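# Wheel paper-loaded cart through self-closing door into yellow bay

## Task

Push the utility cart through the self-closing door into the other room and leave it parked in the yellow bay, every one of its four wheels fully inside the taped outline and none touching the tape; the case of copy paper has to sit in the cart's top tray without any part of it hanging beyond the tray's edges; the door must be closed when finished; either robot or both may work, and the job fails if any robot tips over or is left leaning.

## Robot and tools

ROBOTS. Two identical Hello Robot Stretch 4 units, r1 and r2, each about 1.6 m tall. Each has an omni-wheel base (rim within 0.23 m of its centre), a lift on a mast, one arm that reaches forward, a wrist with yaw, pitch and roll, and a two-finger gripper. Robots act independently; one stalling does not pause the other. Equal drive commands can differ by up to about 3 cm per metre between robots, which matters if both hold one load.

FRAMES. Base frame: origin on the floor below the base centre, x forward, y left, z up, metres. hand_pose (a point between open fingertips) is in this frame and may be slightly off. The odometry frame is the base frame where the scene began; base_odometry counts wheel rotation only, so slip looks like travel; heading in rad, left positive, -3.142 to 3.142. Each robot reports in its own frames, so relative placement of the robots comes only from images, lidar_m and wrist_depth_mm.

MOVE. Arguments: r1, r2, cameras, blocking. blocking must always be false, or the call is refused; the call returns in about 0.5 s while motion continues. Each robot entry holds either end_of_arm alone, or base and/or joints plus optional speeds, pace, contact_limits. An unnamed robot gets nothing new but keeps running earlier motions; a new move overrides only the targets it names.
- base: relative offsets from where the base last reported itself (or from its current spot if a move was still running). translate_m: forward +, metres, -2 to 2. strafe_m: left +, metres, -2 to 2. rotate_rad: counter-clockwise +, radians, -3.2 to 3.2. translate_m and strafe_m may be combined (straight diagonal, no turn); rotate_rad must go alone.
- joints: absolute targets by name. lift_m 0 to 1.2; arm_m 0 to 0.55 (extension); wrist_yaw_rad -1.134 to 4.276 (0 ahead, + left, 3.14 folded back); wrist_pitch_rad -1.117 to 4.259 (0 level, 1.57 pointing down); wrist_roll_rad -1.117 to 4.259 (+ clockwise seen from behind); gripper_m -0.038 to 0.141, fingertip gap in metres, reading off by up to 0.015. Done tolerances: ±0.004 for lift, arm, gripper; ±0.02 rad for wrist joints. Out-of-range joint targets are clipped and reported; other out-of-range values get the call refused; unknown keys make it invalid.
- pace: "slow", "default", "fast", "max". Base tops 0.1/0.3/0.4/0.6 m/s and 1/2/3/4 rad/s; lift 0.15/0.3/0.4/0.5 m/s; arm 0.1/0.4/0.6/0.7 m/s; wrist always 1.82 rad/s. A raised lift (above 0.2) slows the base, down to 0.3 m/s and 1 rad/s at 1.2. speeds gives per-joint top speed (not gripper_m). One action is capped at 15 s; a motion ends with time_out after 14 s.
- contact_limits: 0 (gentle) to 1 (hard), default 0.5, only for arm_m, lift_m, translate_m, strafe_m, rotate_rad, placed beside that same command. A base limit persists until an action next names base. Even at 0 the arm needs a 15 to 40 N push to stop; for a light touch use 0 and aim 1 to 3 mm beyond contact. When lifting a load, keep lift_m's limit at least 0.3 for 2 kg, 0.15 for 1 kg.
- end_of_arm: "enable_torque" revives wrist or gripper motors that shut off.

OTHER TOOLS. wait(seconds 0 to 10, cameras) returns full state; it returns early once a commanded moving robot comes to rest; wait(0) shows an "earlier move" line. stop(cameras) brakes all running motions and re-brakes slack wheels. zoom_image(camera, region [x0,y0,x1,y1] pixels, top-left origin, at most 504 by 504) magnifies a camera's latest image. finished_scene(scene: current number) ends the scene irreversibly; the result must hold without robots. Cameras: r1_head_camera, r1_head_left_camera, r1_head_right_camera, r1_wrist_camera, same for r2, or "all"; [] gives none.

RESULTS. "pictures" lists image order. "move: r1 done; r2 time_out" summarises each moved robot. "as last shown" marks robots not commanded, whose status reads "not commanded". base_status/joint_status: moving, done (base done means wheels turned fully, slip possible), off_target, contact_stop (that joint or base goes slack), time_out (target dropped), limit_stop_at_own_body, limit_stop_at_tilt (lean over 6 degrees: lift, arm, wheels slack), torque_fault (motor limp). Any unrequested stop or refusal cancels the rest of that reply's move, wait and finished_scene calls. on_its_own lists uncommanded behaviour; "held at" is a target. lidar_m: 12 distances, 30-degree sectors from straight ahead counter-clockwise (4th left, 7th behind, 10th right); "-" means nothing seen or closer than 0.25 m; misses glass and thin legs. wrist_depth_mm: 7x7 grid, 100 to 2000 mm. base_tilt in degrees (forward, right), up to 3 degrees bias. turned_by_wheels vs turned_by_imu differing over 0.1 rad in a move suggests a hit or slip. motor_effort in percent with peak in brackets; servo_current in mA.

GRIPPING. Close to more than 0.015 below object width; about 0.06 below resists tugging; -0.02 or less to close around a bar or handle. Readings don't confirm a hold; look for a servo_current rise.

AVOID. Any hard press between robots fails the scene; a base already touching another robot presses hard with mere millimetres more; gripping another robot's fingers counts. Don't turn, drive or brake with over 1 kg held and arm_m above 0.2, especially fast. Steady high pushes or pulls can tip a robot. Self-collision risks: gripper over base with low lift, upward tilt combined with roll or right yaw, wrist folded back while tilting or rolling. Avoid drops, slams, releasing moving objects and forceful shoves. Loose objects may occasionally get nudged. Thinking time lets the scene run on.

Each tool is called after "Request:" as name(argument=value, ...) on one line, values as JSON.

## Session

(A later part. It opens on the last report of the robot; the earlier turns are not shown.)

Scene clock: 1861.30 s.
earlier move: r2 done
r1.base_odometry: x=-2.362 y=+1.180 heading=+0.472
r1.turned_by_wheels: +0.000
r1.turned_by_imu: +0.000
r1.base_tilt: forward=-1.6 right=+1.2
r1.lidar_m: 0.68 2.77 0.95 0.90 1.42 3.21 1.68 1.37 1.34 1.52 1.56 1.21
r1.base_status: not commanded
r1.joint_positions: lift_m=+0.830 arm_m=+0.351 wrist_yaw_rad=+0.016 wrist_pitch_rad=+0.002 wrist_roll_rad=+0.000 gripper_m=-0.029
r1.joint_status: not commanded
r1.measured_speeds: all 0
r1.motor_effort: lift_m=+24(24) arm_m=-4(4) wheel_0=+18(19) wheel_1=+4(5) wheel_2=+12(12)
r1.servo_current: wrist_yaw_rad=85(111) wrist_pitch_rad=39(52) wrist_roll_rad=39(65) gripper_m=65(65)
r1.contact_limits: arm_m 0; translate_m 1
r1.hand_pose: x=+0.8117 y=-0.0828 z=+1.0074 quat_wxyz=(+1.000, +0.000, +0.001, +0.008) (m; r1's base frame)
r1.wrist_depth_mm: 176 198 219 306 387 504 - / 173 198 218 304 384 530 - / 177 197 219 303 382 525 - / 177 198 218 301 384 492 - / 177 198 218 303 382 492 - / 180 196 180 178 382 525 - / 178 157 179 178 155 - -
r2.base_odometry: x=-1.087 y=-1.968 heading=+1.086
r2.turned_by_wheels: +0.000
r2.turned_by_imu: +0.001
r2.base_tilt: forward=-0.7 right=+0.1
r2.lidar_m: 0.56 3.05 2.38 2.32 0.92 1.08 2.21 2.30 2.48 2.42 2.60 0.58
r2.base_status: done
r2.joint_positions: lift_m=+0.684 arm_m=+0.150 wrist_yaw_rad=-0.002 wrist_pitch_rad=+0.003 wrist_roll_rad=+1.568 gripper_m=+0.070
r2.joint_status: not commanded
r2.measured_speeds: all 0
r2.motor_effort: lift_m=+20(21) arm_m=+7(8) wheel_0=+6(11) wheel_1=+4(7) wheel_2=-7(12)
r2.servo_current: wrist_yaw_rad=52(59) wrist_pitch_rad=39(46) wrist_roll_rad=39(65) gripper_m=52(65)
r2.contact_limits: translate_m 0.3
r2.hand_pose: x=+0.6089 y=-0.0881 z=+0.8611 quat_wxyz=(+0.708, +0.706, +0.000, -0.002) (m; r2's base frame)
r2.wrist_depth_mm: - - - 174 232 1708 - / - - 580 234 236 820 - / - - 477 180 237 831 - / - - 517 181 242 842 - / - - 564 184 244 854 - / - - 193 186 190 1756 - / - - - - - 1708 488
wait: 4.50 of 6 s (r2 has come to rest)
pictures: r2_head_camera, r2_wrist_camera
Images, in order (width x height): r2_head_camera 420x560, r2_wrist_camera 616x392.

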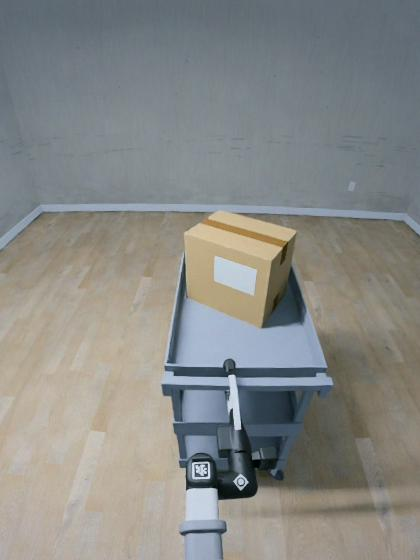

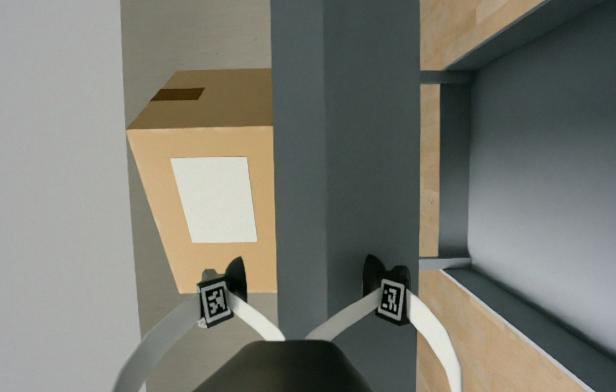

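Request:
move(blocking=false, cameras=[], r2={"joints":{"gripper_m":-0.03}})

Request:
wait(seconds=2, cameras=[])

Request:
move(blocking=false, cameras=[], r2={"base":{"translate_m":-0.4},"pace":"slow","contact_limits":{"translate_m":0.5}})

Request:
wait(seconds=8, cameras=["r2_head_camera","r2_wrist_camera"])

Scene clock: 1871.20 s.
move: r2 moving
r1: as last shown
r1.base_tilt: forward=-1.6 right=+1.3
r1.lidar_m: 0.71 2.74 0.95 0.91 1.43 3.24 1.66 1.35 1.35 1.53 1.56 1.19
r1.motor_effort: lift_m=+24(24) arm_m=-4(4) wheel_0=+18(19) wheel_1=+5(5) wheel_2=+12(12)
r1.servo_current: wrist_yaw_rad=85(104) wrist_pitch_rad=39(46) wrist_roll_rad=52(52) gripper_m=52(59)
r1.contact_limits: arm_m 0; translate_m 1
r1.wrist_depth_mm: 176 198 218 306 387 504 - / 173 198 218 306 382 530 - / 177 198 218 303 382 521 - / 177 198 219 301 382 492 - / 178 197 218 301 384 492 - / 180 196 179 178 382 521 - / 179 157 179 177 155 - -
r2.base_odometry: x=-1.087 y=-1.968 heading=+1.086
r2.turned_by_wheels: +0.000
r2.turned_by_imu: +0.000
r2.base_tilt: forward=-0.7 right=+0.0
r2.lidar_m: 0.56 3.05 2.37 2.31 0.91 1.09 2.22 2.30 2.48 2.42 2.60 0.58
r2.base_status: not commanded
r2.joint_positions: lift_m=+0.684 arm_m=+0.150 wrist_yaw_rad=-0.002 wrist_pitch_rad=+0.003 wrist_roll_rad=+1.568 gripper_m=+0.051
r2.joint_status: gripper_m moving
r2.measured_speeds: all 0
r2.motor_effort: lift_m=+20(20) arm_m=+7(7) wheel_0=+6(7) wheel_1=+4(4) wheel_2=-7(7)
r2.servo_current: wrist_yaw_rad=39(52) wrist_pitch_rad=46(46) wrist_roll_rad=46(52) gripper_m=143(143)
r2.contact_limits: translate_m 0.3
r2.hand_pose: x=+0.6089 y=-0.0881 z=+0.8611 quat_wxyz=(+0.708, +0.706, +0.000, -0.002) (m; r2's base frame)
r2.wrist_depth_mm: - - - 176 233 1708 - / - - 591 178 236 809 - / - - 473 180 238 831 - / - - 504 182 241 854 - / - - 559 185 244 854 - / - - 193 186 187 1863 - / - - - - - 1808 496
pictures: none
No camera images: "cameras" was empty.

Scene clock: 1872.40 s.
earlier move: r2 done
r1.base_odometry: x=-2.362 y=+1.180 heading=+0.472
r1.turned_by_wheels: +0.000
r1.turned_by_imu: +0.000
r1.base_tilt: forward=-1.6 right=+1.2
r1.lidar_m: 0.72 2.77 0.96 0.89 1.48 3.23 1.66 1.35 1.33 1.52 1.55 1.20
r1.base_status: not commanded
r1.joint_positions: lift_m=+0.830 arm_m=+0.351 wrist_yaw_rad=+0.016 wrist_pitch_rad=+0.002 wrist_roll_rad=+0.000 gripper_m=-0.029
r1.joint_status: not commanded
r1.measured_speeds: all 0
r1.motor_effort: lift_m=+24(24) arm_m=-4(4) wheel_0=+18(19) wheel_1=+5(5) wheel_2=+12(12)
r1.servo_current: wrist_yaw_rad=72(124) wrist_pitch_rad=39(46) wrist_roll_rad=46(65) gripper_m=52(65)
r1.contact_limits: arm_m 0; translate_m 1
r1.hand_pose: x=+0.8117 y=-0.0828 z=+1.0074 quat_wxyz=(+1.000, +0.000, +0.001, +0.008) (m; r1's base frame)
r1.wrist_depth_mm: 176 198 219 304 387 500 - / 173 198 218 303 384 525 - / 176 198 219 303 382 530 - / 176 198 220 303 382 496 - / 177 197 217 301 384 496 891 / 180 196 180 177 382 521 - / 179 157 180 178 156 - -
r2.base_odometry: x=-1.087 y=-1.968 heading=+1.086
r2.turned_by_wheels: +0.000
r2.turned_by_imu: +0.000
r2.base_tilt: forward=-0.7 right=+0.1
r2.lidar_m: 0.55 3.08 2.36 2.32 0.92 1.09 2.21 2.29 2.46 2.40 2.58 0.56
r2.base_status: not commanded
r2.joint_positions: lift_m=+0.684 arm_m=+0.150 wrist_yaw_rad=-0.001 wrist_pitch_rad=+0.003 wrist_roll_rad=+1.568 gripper_m=-0.029
r2.joint_status: all done
r2.measured_speeds: all 0
r2.motor_effort: lift_m=+20(20) arm_m=-2(7) wheel_0=+2(7) wheel_1=+2(5) wheel_2=-4(8)
r2.servo_current: wrist_yaw_rad=52(52) wrist_pitch_rad=39(46) wrist_roll_rad=59(59) gripper_m=117(293)
r2.contact_limits: translate_m 0.3
r2.hand_pose: x=+0.6092 y=-0.0878 z=+0.8611 quat_wxyz=(+0.708, +0.706, +0.001, -0.002) (m; r2's base frame)
r2.wrist_depth_mm: - - - 162 220 1661 - / - - 564 164 223 - - / - 466 462 167 225 - - / - - 500 227 229 - - / - - 554 172 232 - - / - - 185 174 178 - - / - - - - - 1576 484
wait: 1.20 of 2 s (r2 has come to rest)
pictures: none
No camera images: "cameras" was empty.

Scene clock: 1872.90 s.
move: r2 moving
r1: as last shown
r1.lidar_m: 0.72 2.72 0.92 0.90 1.44 3.22 1.65 1.36 1.35 1.51 1.53 1.17
r1.motor_effort: lift_m=+24(24) arm_m=-4(4) wheel_0=+19(19) wheel_1=+5(5) wheel_2=+12(12)
r1.servo_current: wrist_yaw_rad=91(111) wrist_pitch_rad=33(46) wrist_roll_rad=52(59) gripper_m=59(65)
r1.contact_limits: arm_m 0; translate_m 1
r1.wrist_depth_mm: 176 198 218 304 384 504 - / 173 198 219 304 384 530 - / 177 198 218 301 387 535 - / 177 198 219 303 382 496 - / 177 198 218 301 382 492 - / 180 196 180 178 382 517 - / 179 158 179 177 155 - -
r2.base_odometry: x=-1.092 y=-1.979 heading=+1.086
r2.turned_by_wheels: +0.000
r2.turned_by_imu: +0.000
r2.base_tilt: forward=-0.7 right=+0.0
r2.lidar_m: 0.54 3.07 2.39 2.33 0.91 1.09 2.21 2.29 2.46 2.41 2.58 0.57
r2.base_status: translate_m moving
r2.joint_positions: lift_m=+0.684 arm_m=+0.150 wrist_yaw_rad=-0.001 wrist_pitch_rad=+0.003 wrist_roll_rad=+1.568 gripper_m=-0.029
r2.joint_status: not commanded
r2.measured_speeds: translate_m=-0.049 strafe_m=+0.000 rotate_rad=-0.001 lift_m=+0.000 arm_m=+0.000 wrist_yaw_rad=+0.003 wrist_pitch_rad=+0.000 wrist_roll_rad=+0.000
r2.motor_effort: lift_m=+20(21) arm_m=-3(4) wheel_0=-9(12) wheel_1=-9(9) wheel_2=+13(13)
r2.servo_current: wrist_yaw_rad=39(52) wrist_pitch_rad=33(46) wrist_roll_rad=46(65) gripper_m=111(117)
r2.contact_limits: translate_m 0.5
r2.hand_pose: x=+0.6092 y=-0.0878 z=+0.8611 quat_wxyz=(+0.708, +0.706, +0.001, -0.002) (m; r2's base frame)
r2.wrist_depth_mm: - - - 160 217 1661 - / - - 535 162 220 - - / - 469 452 165 224 - - / - - 504 168 228 - - / - - 569 171 232 - - / - - 185 173 179 549 - / - - - - - 1618 473
pictures: none
No camera images: "cameras" was empty.

Scene clock: 1877.70 s.
earlier move: r2 done
r1.base_odometry: x=-2.362 y=+1.180 heading=+0.472
r1.turned_by_wheels: +0.000
r1.turned_by_imu: +0.000
r1.base_tilt: forward=-1.6 right=+1.2
r1.lidar_m: 0.74 2.74 0.80 1.02 1.32 3.24 1.65 1.37 1.35 1.52 1.57 1.21
r1.base_status: not commanded
r1.joint_positions: lift_m=+0.830 arm_m=+0.351 wrist_yaw_rad=+0.016 wrist_pitch_rad=+0.002 wrist_roll_rad=+0.000 gripper_m=-0.029
r1.joint_status: not commanded
r1.measured_speeds: all 0
r1.motor_effort: lift_m=+24(24) arm_m=-4(4) wheel_0=+18(19) wheel_1=+4(5) wheel_2=+12(12)
r1.servo_current: wrist_yaw_rad=85(117) wrist_pitch_rad=39(52) wrist_roll_rad=46(78) gripper_m=52(65)
r1.contact_limits: arm_m 0; translate_m 1
r1.hand_pose: x=+0.8117 y=-0.0828 z=+1.0074 quat_wxyz=(+1.000, +0.000, +0.001, +0.008) (m; r1's base frame)
r1.wrist_depth_mm: 176 198 218 304 387 500 - / 173 198 218 303 384 530 - / 177 198 219 304 384 525 - / 177 198 217 303 382 492 - / 176 198 218 301 379 496 891 / 180 196 180 178 379 521 - / 179 157 179 178 155 - -
r2.base_odometry: x=-1.273 y=-2.322 heading=+1.086
r2.turned_by_wheels: +0.000
r2.turned_by_imu: +0.002
r2.base_tilt: forward=-0.7 right=+0.1
r2.lidar_m: 0.50 3.13 2.41 0.80 0.86 0.87 1.85 1.89 2.43 2.36 2.56 0.61
r2.base_status: done
r2.joint_positions: lift_m=+0.684 arm_m=+0.150 wrist_yaw_rad=+0.003 wrist_pitch_rad=+0.003 wrist_roll_rad=+1.568 gripper_m=-0.029
r2.joint_status: not commanded
r2.measured_speeds: all 0
r2.motor_effort: lift_m=+20(21) arm_m=-3(4) wheel_0=-2(12) wheel_1=-5(9) wheel_2=+8(13)
r2.servo_current: wrist_yaw_rad=59(59) wrist_pitch_rad=46(52) wrist_roll_rad=39(65) gripper_m=104(117)
r2.contact_limits: translate_m 0.5
r2.hand_pose: x=+0.6095 y=-0.0866 z=+0.8611 quat_wxyz=(+0.708, +0.706, +0.002, +0.000) (m; r2's base frame)
r2.wrist_depth_mm: - - - 191 257 1618 1205 / - - - 187 249 1661 - / - - 654 182 244 809 - / - 492 473 179 238 842 - / - - 500 174 233 831 - / - - 186 169 179 - - / - - 569 - 223 - -
wait: 4.80 of 8 s (r2 has come to rest)
pictures: r2_head_camera, r2_wrist_camera
Images, in order (width x height): r2_head_camera 420x560, r2_wrist_camera 616x392.

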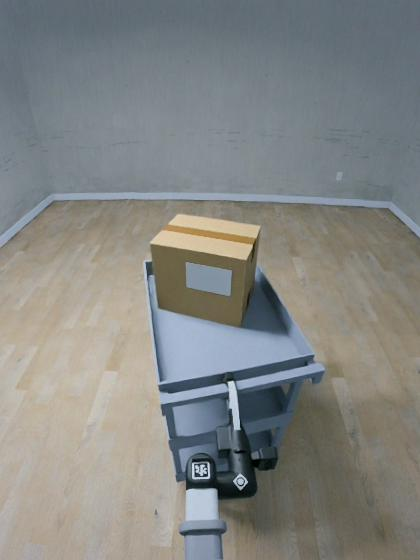

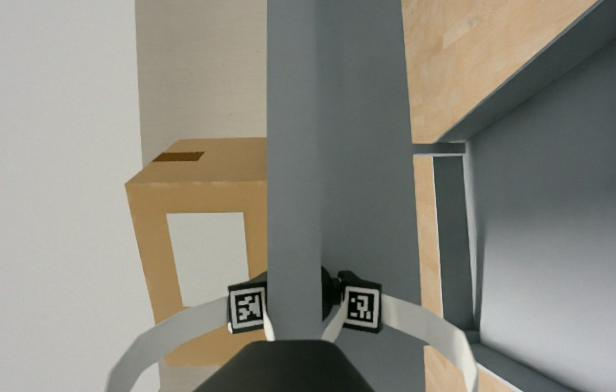

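Request:
move(blocking=false, cameras=[], r2={"joints":{"gripper_m":0.01}})

Request:
wait(seconds=1, cameras=[])

Request:
move(blocking=false, cameras=[], r2={"base":{"translate_m":-0.25,"strafe_m":0.08},"pace":"slow","contact_limits":{"translate_m":0.5}})

Request:
wait(seconds=8, cameras=["r2_head_camera","r2_wrist_camera"])

Scene clock: 1891.70 s.
move: r2 moving
r1: as last shown
r1.base_tilt: forward=-1.6 right=+1.3
r1.lidar_m: 0.71 2.76 0.80 1.02 1.33 3.22 1.66 1.35 1.35 1.50 1.53 1.19
r1.motor_effort: lift_m=+24(24) arm_m=-4(4) wheel_0=+18(19) wheel_1=+5(5) wheel_2=+12(12)
r1.servo_current: wrist_yaw_rad=111(111) wrist_pitch_rad=39(46) wrist_roll_rad=39(65) gripper_m=59(65)
r1.contact_limits: arm_m 0; translate_m 1
r1.wrist_depth_mm: 176 198 219 304 384 500 - / 173 198 218 304 387 535 - / 177 198 219 303 384 525 - / 176 198 218 303 384 492 - / 177 198 219 303 382 492 917 / 180 197 180 177 382 521 - / 179 158 179 178 155 - -
r2.base_odometry: x=-1.273 y=-2.322 heading=+1.086
r2.turned_by_wheels: +0.000
r2.turned_by_imu: +0.000
r2.base_tilt: forward=-0.7 right=+0.0
r2.lidar_m: 0.52 3.13 2.41 0.80 0.83 0.86 1.82 1.86 2.43 2.38 2.55 0.58
r2.base_status: not commanded
r2.joint_positions: lift_m=+0.684 arm_m=+0.150 wrist_yaw_rad=+0.003 wrist_pitch_rad=+0.003 wrist_roll_rad=+1.568 gripper_m=-0.004
r2.joint_status: gripper_m moving
r2.measured_speeds: all 0
r2.motor_effort: lift_m=+20(20) arm_m=-4(4) wheel_0=-2(3) wheel_1=-5(6) wheel_2=+7(8)
r2.servo_current: wrist_yaw_rad=52(59) wrist_pitch_rad=39(46) wrist_roll_rad=52(52) gripper_m=52(117)
r2.contact_limits: translate_m 0.5
r2.hand_pose: x=+0.6095 y=-0.0866 z=+0.8611 quat_wxyz=(+0.708, +0.706, +0.002, +0.000) (m; r2's base frame)
r2.wrist_depth_mm: - - - 196 263 1618 1205 / - - - 191 253 1708 - / - - 661 186 247 820 - / - 504 473 182 241 842 - / - - 504 177 236 831 - / - - 191 173 181 - - / - - 569 - 226 - -
pictures: none
No camera images: "cameras" was empty.

Scene clock: 1892.33 s.
earlier move: r2 done
r1.base_odometry: x=-2.362 y=+1.180 heading=+0.472
r1.turned_by_wheels: +0.000
r1.turned_by_imu: +0.000
r1.base_tilt: forward=-1.6 right=+1.2
r1.lidar_m: 0.71 2.76 0.79 1.03 1.31 3.21 1.68 1.36 1.35 1.54 1.55 1.19
r1.base_status: not commanded
r1.joint_positions: lift_m=+0.830 arm_m=+0.351 wrist_yaw_rad=+0.016 wrist_pitch_rad=+0.002 wrist_roll_rad=+0.000 gripper_m=-0.029
r1.joint_status: not commanded
r1.measured_speeds: all 0
r1.motor_effort: lift_m=+24(24) arm_m=-4(4) wheel_0=+18(19) wheel_1=+5(5) wheel_2=+12(12)
r1.servo_current: wrist_yaw_rad=85(111) wrist_pitch_rad=46(46) wrist_roll_rad=65(65) gripper_m=59(65)
r1.contact_limits: arm_m 0; translate_m 1
r1.hand_pose: x=+0.8117 y=-0.0828 z=+1.0074 quat_wxyz=(+1.000, +0.000, +0.001, +0.008) (m; r1's base frame)
r1.wrist_depth_mm: 176 197 219 304 389 504 - / 173 198 218 306 387 521 - / 177 198 219 303 382 525 - / 177 198 219 303 382 496 - / 177 198 217 303 382 488 - / 181 196 180 178 382 521 - / 179 158 179 177 155 - -
r2.base_odometry: x=-1.273 y=-2.322 heading=+1.086
r2.turned_by_wheels: +0.000
r2.turned_by_imu: +0.000
r2.base_tilt: forward=-0.7 right=+0.1
r2.lidar_m: 0.53 3.11 2.40 0.81 0.85 0.85 1.82 1.89 2.43 2.37 2.53 0.57
r2.base_status: not commanded
r2.joint_positions: lift_m=+0.684 arm_m=+0.150 wrist_yaw_rad=+0.003 wrist_pitch_rad=+0.003 wrist_roll_rad=+1.568 gripper_m=+0.010
r2.joint_status: all done
r2.measured_speeds: all 0
r2.motor_effort: lift_m=+20(20) arm_m=-3(4) wheel_0=-2(3) wheel_1=-5(6) wheel_2=+7(8)
r2.servo_current: wrist_yaw_rad=46(59) wrist_pitch_rad=33(46) wrist_roll_rad=46(59) gripper_m=52(117)
r2.contact_limits: translate_m 0.5
r2.hand_pose: x=+0.6095 y=-0.0866 z=+0.8611 quat_wxyz=(+0.708, +0.706, +0.002, +0.000) (m; r2's base frame)
r2.wrist_depth_mm: - - - 260 264 1618 1205 / - - - 254 259 1661 - / - - 661 250 252 820 - / - - 484 187 246 842 - / - - 508 183 241 820 - / - - 193 179 182 - - / - - 569 - - - -
wait: 0.63 of 1 s (r2 has come to rest)
pictures: none
No camera images: "cameras" was empty.

Scene clock: 1892.83 s.
move: r2 moving
r1: as last shown
r1.base_tilt: forward=-1.6 right=+1.3
r1.lidar_m: 0.75 2.80 0.76 1.05 1.30 3.21 1.64 1.36 1.34 1.51 1.54 1.19
r1.servo_current: wrist_yaw_rad=91(104) wrist_pitch_rad=46(46) wrist_roll_rad=33(59) gripper_m=52(65)
r1.contact_limits: arm_m 0; translate_m 1
r1.wrist_depth_mm: 176 198 218 306 384 504 - / 173 198 218 301 387 530 - / 176 198 218 303 384 525 - / 176 198 219 304 382 492 - / 177 198 217 301 379 496 - / 180 197 180 177 379 521 - / 179 157 179 177 155 - -
r2.base_odometry: x=-1.282 y=-2.331 heading=+1.086
r2.turned_by_wheels: +0.000
r2.turned_by_imu: +0.000
r2.base_tilt: forward=-0.6 right=+0.1
r2.lidar_m: 0.53 3.12 2.40 0.80 0.84 0.87 1.82 1.86 2.44 2.40 2.55 0.59
r2.base_status: translate_m moving; strafe_m moving
r2.joint_positions: lift_m=+0.684 arm_m=+0.150 wrist_yaw_rad=+0.003 wrist_pitch_rad=+0.003 wrist_roll_rad=+1.568 gripper_m=+0.010
r2.joint_status: not commanded
r2.measured_speeds: translate_m=-0.049 strafe_m=+0.016 rotate_rad=+0.001 lift_m=+0.000 arm_m=+0.000 wrist_yaw_rad=+0.000 wrist_pitch_rad=+0.000 wrist_roll_rad=+0.000
r2.motor_effort: lift_m=+20(20) arm_m=-4(4) wheel_0=-4(8) wheel_1=-6(8) wheel_2=+10(12)
r2.servo_current: wrist_yaw_rad=52(52) wrist_pitch_rad=39(46) wrist_roll_rad=59(59) gripper_m=52(52)
r2.contact_limits: translate_m 0.5
r2.hand_pose: x=+0.6095 y=-0.0866 z=+0.8611 quat_wxyz=(+0.708, +0.706, +0.002, +0.000) (m; r2's base frame)
r2.wrist_depth_mm: - - - 264 268 1661 1205 / - - - 257 262 1708 - / - - 676 251 254 820 - / - - 484 188 247 854 - / - - 512 184 243 820 - / - - 193 180 182 - - / - - 574 - - - -
pictures: none
No camera images: "cameras" was empty.

Scene clock: 1896.20 s.
earlier move: r2 done
r1.base_odometry: x=-2.362 y=+1.180 heading=+0.472
r1.turned_by_wheels: +0.000
r1.turned_by_imu: +0.000
r1.base_tilt: forward=-1.6 right=+1.2
r1.lidar_m: 0.72 0.73 0.70 0.91 1.10 3.22 1.65 1.36 1.35 1.50 1.54 1.20
r1.base_status: not commanded
r1.joint_positions: lift_m=+0.830 arm_m=+0.351 wrist_yaw_rad=+0.016 wrist_pitch_rad=+0.002 wrist_roll_rad=+0.000 gripper_m=-0.029
r1.joint_status: not commanded
r1.measured_speeds: all 0
r1.motor_effort: lift_m=+24(24) arm_m=-4(4) wheel_0=+18(19) wheel_1=+5(5) wheel_2=+12(12)
r1.servo_current: wrist_yaw_rad=104(117) wrist_pitch_rad=46(46) wrist_roll_rad=52(72) gripper_m=59(65)
r1.contact_limits: arm_m 0; translate_m 1
r1.hand_pose: x=+0.8117 y=-0.0828 z=+1.0074 quat_wxyz=(+1.000, +0.000, +0.001, +0.008) (m; r1's base frame)
r1.wrist_depth_mm: 176 198 219 304 387 504 - / 172 198 219 303 387 525 - / 176 198 219 303 382 525 - / 177 198 218 301 382 492 - / 177 198 218 301 382 492 891 / 181 196 180 177 382 521 - / 179 157 180 177 155 - -
r2.base_odometry: x=-1.460 y=-2.505 heading=+1.085
r2.turned_by_wheels: +0.000
r2.turned_by_imu: -0.001
r2.base_tilt: forward=-0.7 right=+0.1
r2.lidar_m: 0.52 3.07 0.79 0.71 0.65 0.60 - 1.60 2.34 2.45 2.62 0.61
r2.base_status: done
r2.joint_positions: lift_m=+0.684 arm_m=+0.150 wrist_yaw_rad=+0.000 wrist_pitch_rad=+0.003 wrist_roll_rad=+1.568 gripper_m=+0.010
r2.joint_status: not commanded
r2.measured_speeds: all 0
r2.motor_effort: lift_m=+20(20) arm_m=-4(4) wheel_0=-6(14) wheel_1=-4(9) wheel_2=+4(12)
r2.servo_current: wrist_yaw_rad=46(65) wrist_pitch_rad=39(46) wrist_roll_rad=46(59) gripper_m=46(59)
r2.contact_limits: translate_m 0.5
r2.hand_pose: x=+0.6093 y=-0.0875 z=+0.8611 quat_wxyz=(+0.708, +0.706, +0.001, -0.001) (m; r2's base frame)
r2.wrist_depth_mm: - - - 226 298 1537 1160 / - - - 273 281 1618 496 / - - - 263 270 788 - / - - 521 251 257 820 - / - - 496 188 246 842 - / - - 193 179 184 - - / - - 530 - - - -
wait: 3.37 of 8 s (r2 has come to rest)
pictures: r2_head_camera, r2_wrist_camera
Images, in order (width x height): r2_head_camera 420x560, r2_wrist_camera 616x392.

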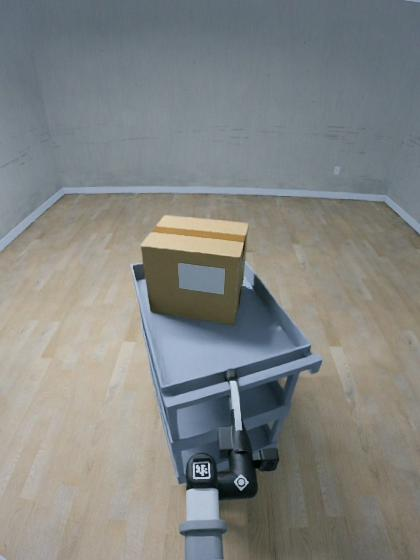

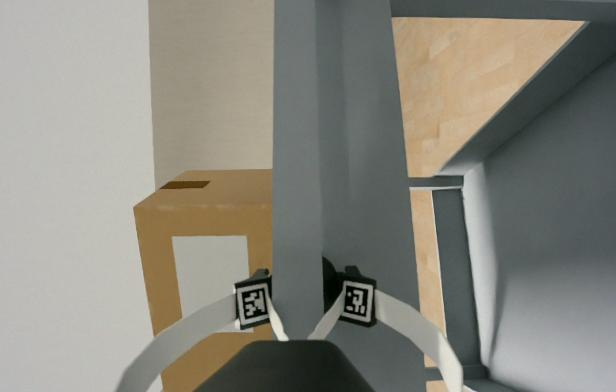

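Request:
move(blocking=false, cameras=[], r2={"base":{"translate_m":-0.2},"pace":"slow","contact_limits":{"translate_m":0.5}})

Request:
wait(seconds=8, cameras=["r2_head_camera"])

Scene clock: 1905.23 s.
move: r2 moving
r1: as last shown
r1.lidar_m: 0.74 0.72 0.72 0.91 1.09 3.22 1.67 1.36 1.31 1.51 1.53 1.16
r1.servo_current: wrist_yaw_rad=85(104) wrist_pitch_rad=33(46) wrist_roll_rad=59(59) gripper_m=65(65)
r1.contact_limits: arm_m 0; translate_m 1
r1.wrist_depth_mm: 176 198 219 304 389 500 - / 173 198 218 304 384 525 - / 177 198 219 303 382 525 - / 177 197 219 303 379 496 - / 177 197 216 301 382 496 - / 181 197 180 178 382 517 - / 179 158 180 178 156 - -
r2.base_odometry: x=-1.466 y=-2.516 heading=+1.085
r2.turned_by_wheels: +0.000
r2.turned_by_imu: +0.000
r2.base_tilt: forward=-0.6 right=+0.1
r2.lidar_m: 0.51 3.05 0.75 0.68 0.60 0.61 - 1.60 2.33 2.44 2.62 0.61
r2.base_status: translate_m moving
r2.joint_positions: lift_m=+0.684 arm_m=+0.150 wrist_yaw_rad=+0.000 wrist_pitch_rad=+0.003 wrist_roll_rad=+1.568 gripper_m=+0.010
r2.joint_status: not commanded
r2.measured_speeds: translate_m=-0.048 strafe_m=+0.000 rotate_rad=-0.001 lift_m=+0.000 arm_m=+0.000 wrist_yaw_rad=+0.000 wrist_pitch_rad=+0.000 wrist_roll_rad=+0.000
r2.motor_effort: lift_m=+20(20) arm_m=-3(4) wheel_0=-9(9) wheel_1=-6(7) wheel_2=+9(10)
r2.servo_current: wrist_yaw_rad=46(52) wrist_pitch_rad=39(46) wrist_roll_rad=46(59) gripper_m=52(52)
r2.contact_limits: translate_m 0.5
r2.hand_pose: x=+0.6093 y=-0.0875 z=+0.8611 quat_wxyz=(+0.708, +0.706, +0.001, -0.001) (m; r2's base frame)
r2.wrist_depth_mm: - - - 224 297 1576 1160 / - - - 272 281 1661 488 / - - - 262 270 788 - / - - 521 251 257 - - / - - 492 188 246 831 - / - - 193 179 184 - - / - - 530 - - - -
pictures: none
No camera images: "cameras" was empty.

Scene clock: 1908.00 s.
earlier move: r2 done
r1.base_odometry: x=-2.362 y=+1.180 heading=+0.472
r1.turned_by_wheels: +0.000
r1.turned_by_imu: +0.000
r1.base_tilt: forward=-1.6 right=+1.3
r1.lidar_m: 0.71 0.75 0.81 0.81 0.93 3.21 1.64 1.34 1.34 1.50 1.55 1.20
r1.base_status: not commanded
r1.joint_positions: lift_m=+0.830 arm_m=+0.351 wrist_yaw_rad=+0.016 wrist_pitch_rad=+0.002 wrist_roll_rad=+0.000 gripper_m=-0.029
r1.joint_status: not commanded
r1.measured_speeds: all 0
r1.motor_effort: lift_m=+24(24) arm_m=-4(4) wheel_0=+18(19) wheel_1=+5(5) wheel_2=+12(12)
r1.servo_current: wrist_yaw_rad=104(117) wrist_pitch_rad=33(52) wrist_roll_rad=46(72) gripper_m=72(72)
r1.contact_limits: arm_m 0; translate_m 1
r1.hand_pose: x=+0.8117 y=-0.0828 z=+1.0074 quat_wxyz=(+1.000, +0.000, +0.001, +0.008) (m; r1's base frame)
r1.wrist_depth_mm: 176 198 219 304 387 500 - / 173 198 220 304 382 530 - / 177 198 219 304 384 525 - / 177 198 218 301 382 492 - / 177 198 218 300 382 496 - / 180 196 180 178 382 525 - / 179 157 179 178 155 - -
r2.base_odometry: x=-1.554 y=-2.682 heading=+1.086
r2.turned_by_wheels: +0.001
r2.turned_by_imu: +0.002
r2.base_tilt: forward=-0.7 right=+0.0
r2.lidar_m: 0.50 0.79 0.76 0.59 0.48 0.63 - 1.43 2.04 2.42 2.61 0.62
r2.base_status: done
r2.joint_positions: lift_m=+0.684 arm_m=+0.150 wrist_yaw_rad=+0.004 wrist_pitch_rad=+0.003 wrist_roll_rad=+1.568 gripper_m=+0.010
r2.joint_status: not commanded
r2.measured_speeds: all 0
r2.motor_effort: lift_m=+20(20) arm_m=-4(4) wheel_0=-1(9) wheel_1=-4(9) wheel_2=+7(13)
r2.servo_current: wrist_yaw_rad=33(59) wrist_pitch_rad=39(52) wrist_roll_rad=52(59) gripper_m=52(52)
r2.contact_limits: translate_m 0.5
r2.hand_pose: x=+0.6096 y=-0.0863 z=+0.8611 quat_wxyz=(+0.708, +0.706, +0.002, +0.000) (m; r2's base frame)
r2.wrist_depth_mm: - - - 317 343 343 345 / - - - 294 314 1708 484 / - - - 274 287 1756 - / - - - 206 270 820 - / - - 488 193 249 842 - / - - 191 180 182 - - / - - - - 222 - -
wait: 2.77 of 8 s (r2 has come to rest)
pictures: r2_head_camera
Images, in order (width x height): r2_head_camera 420x560.

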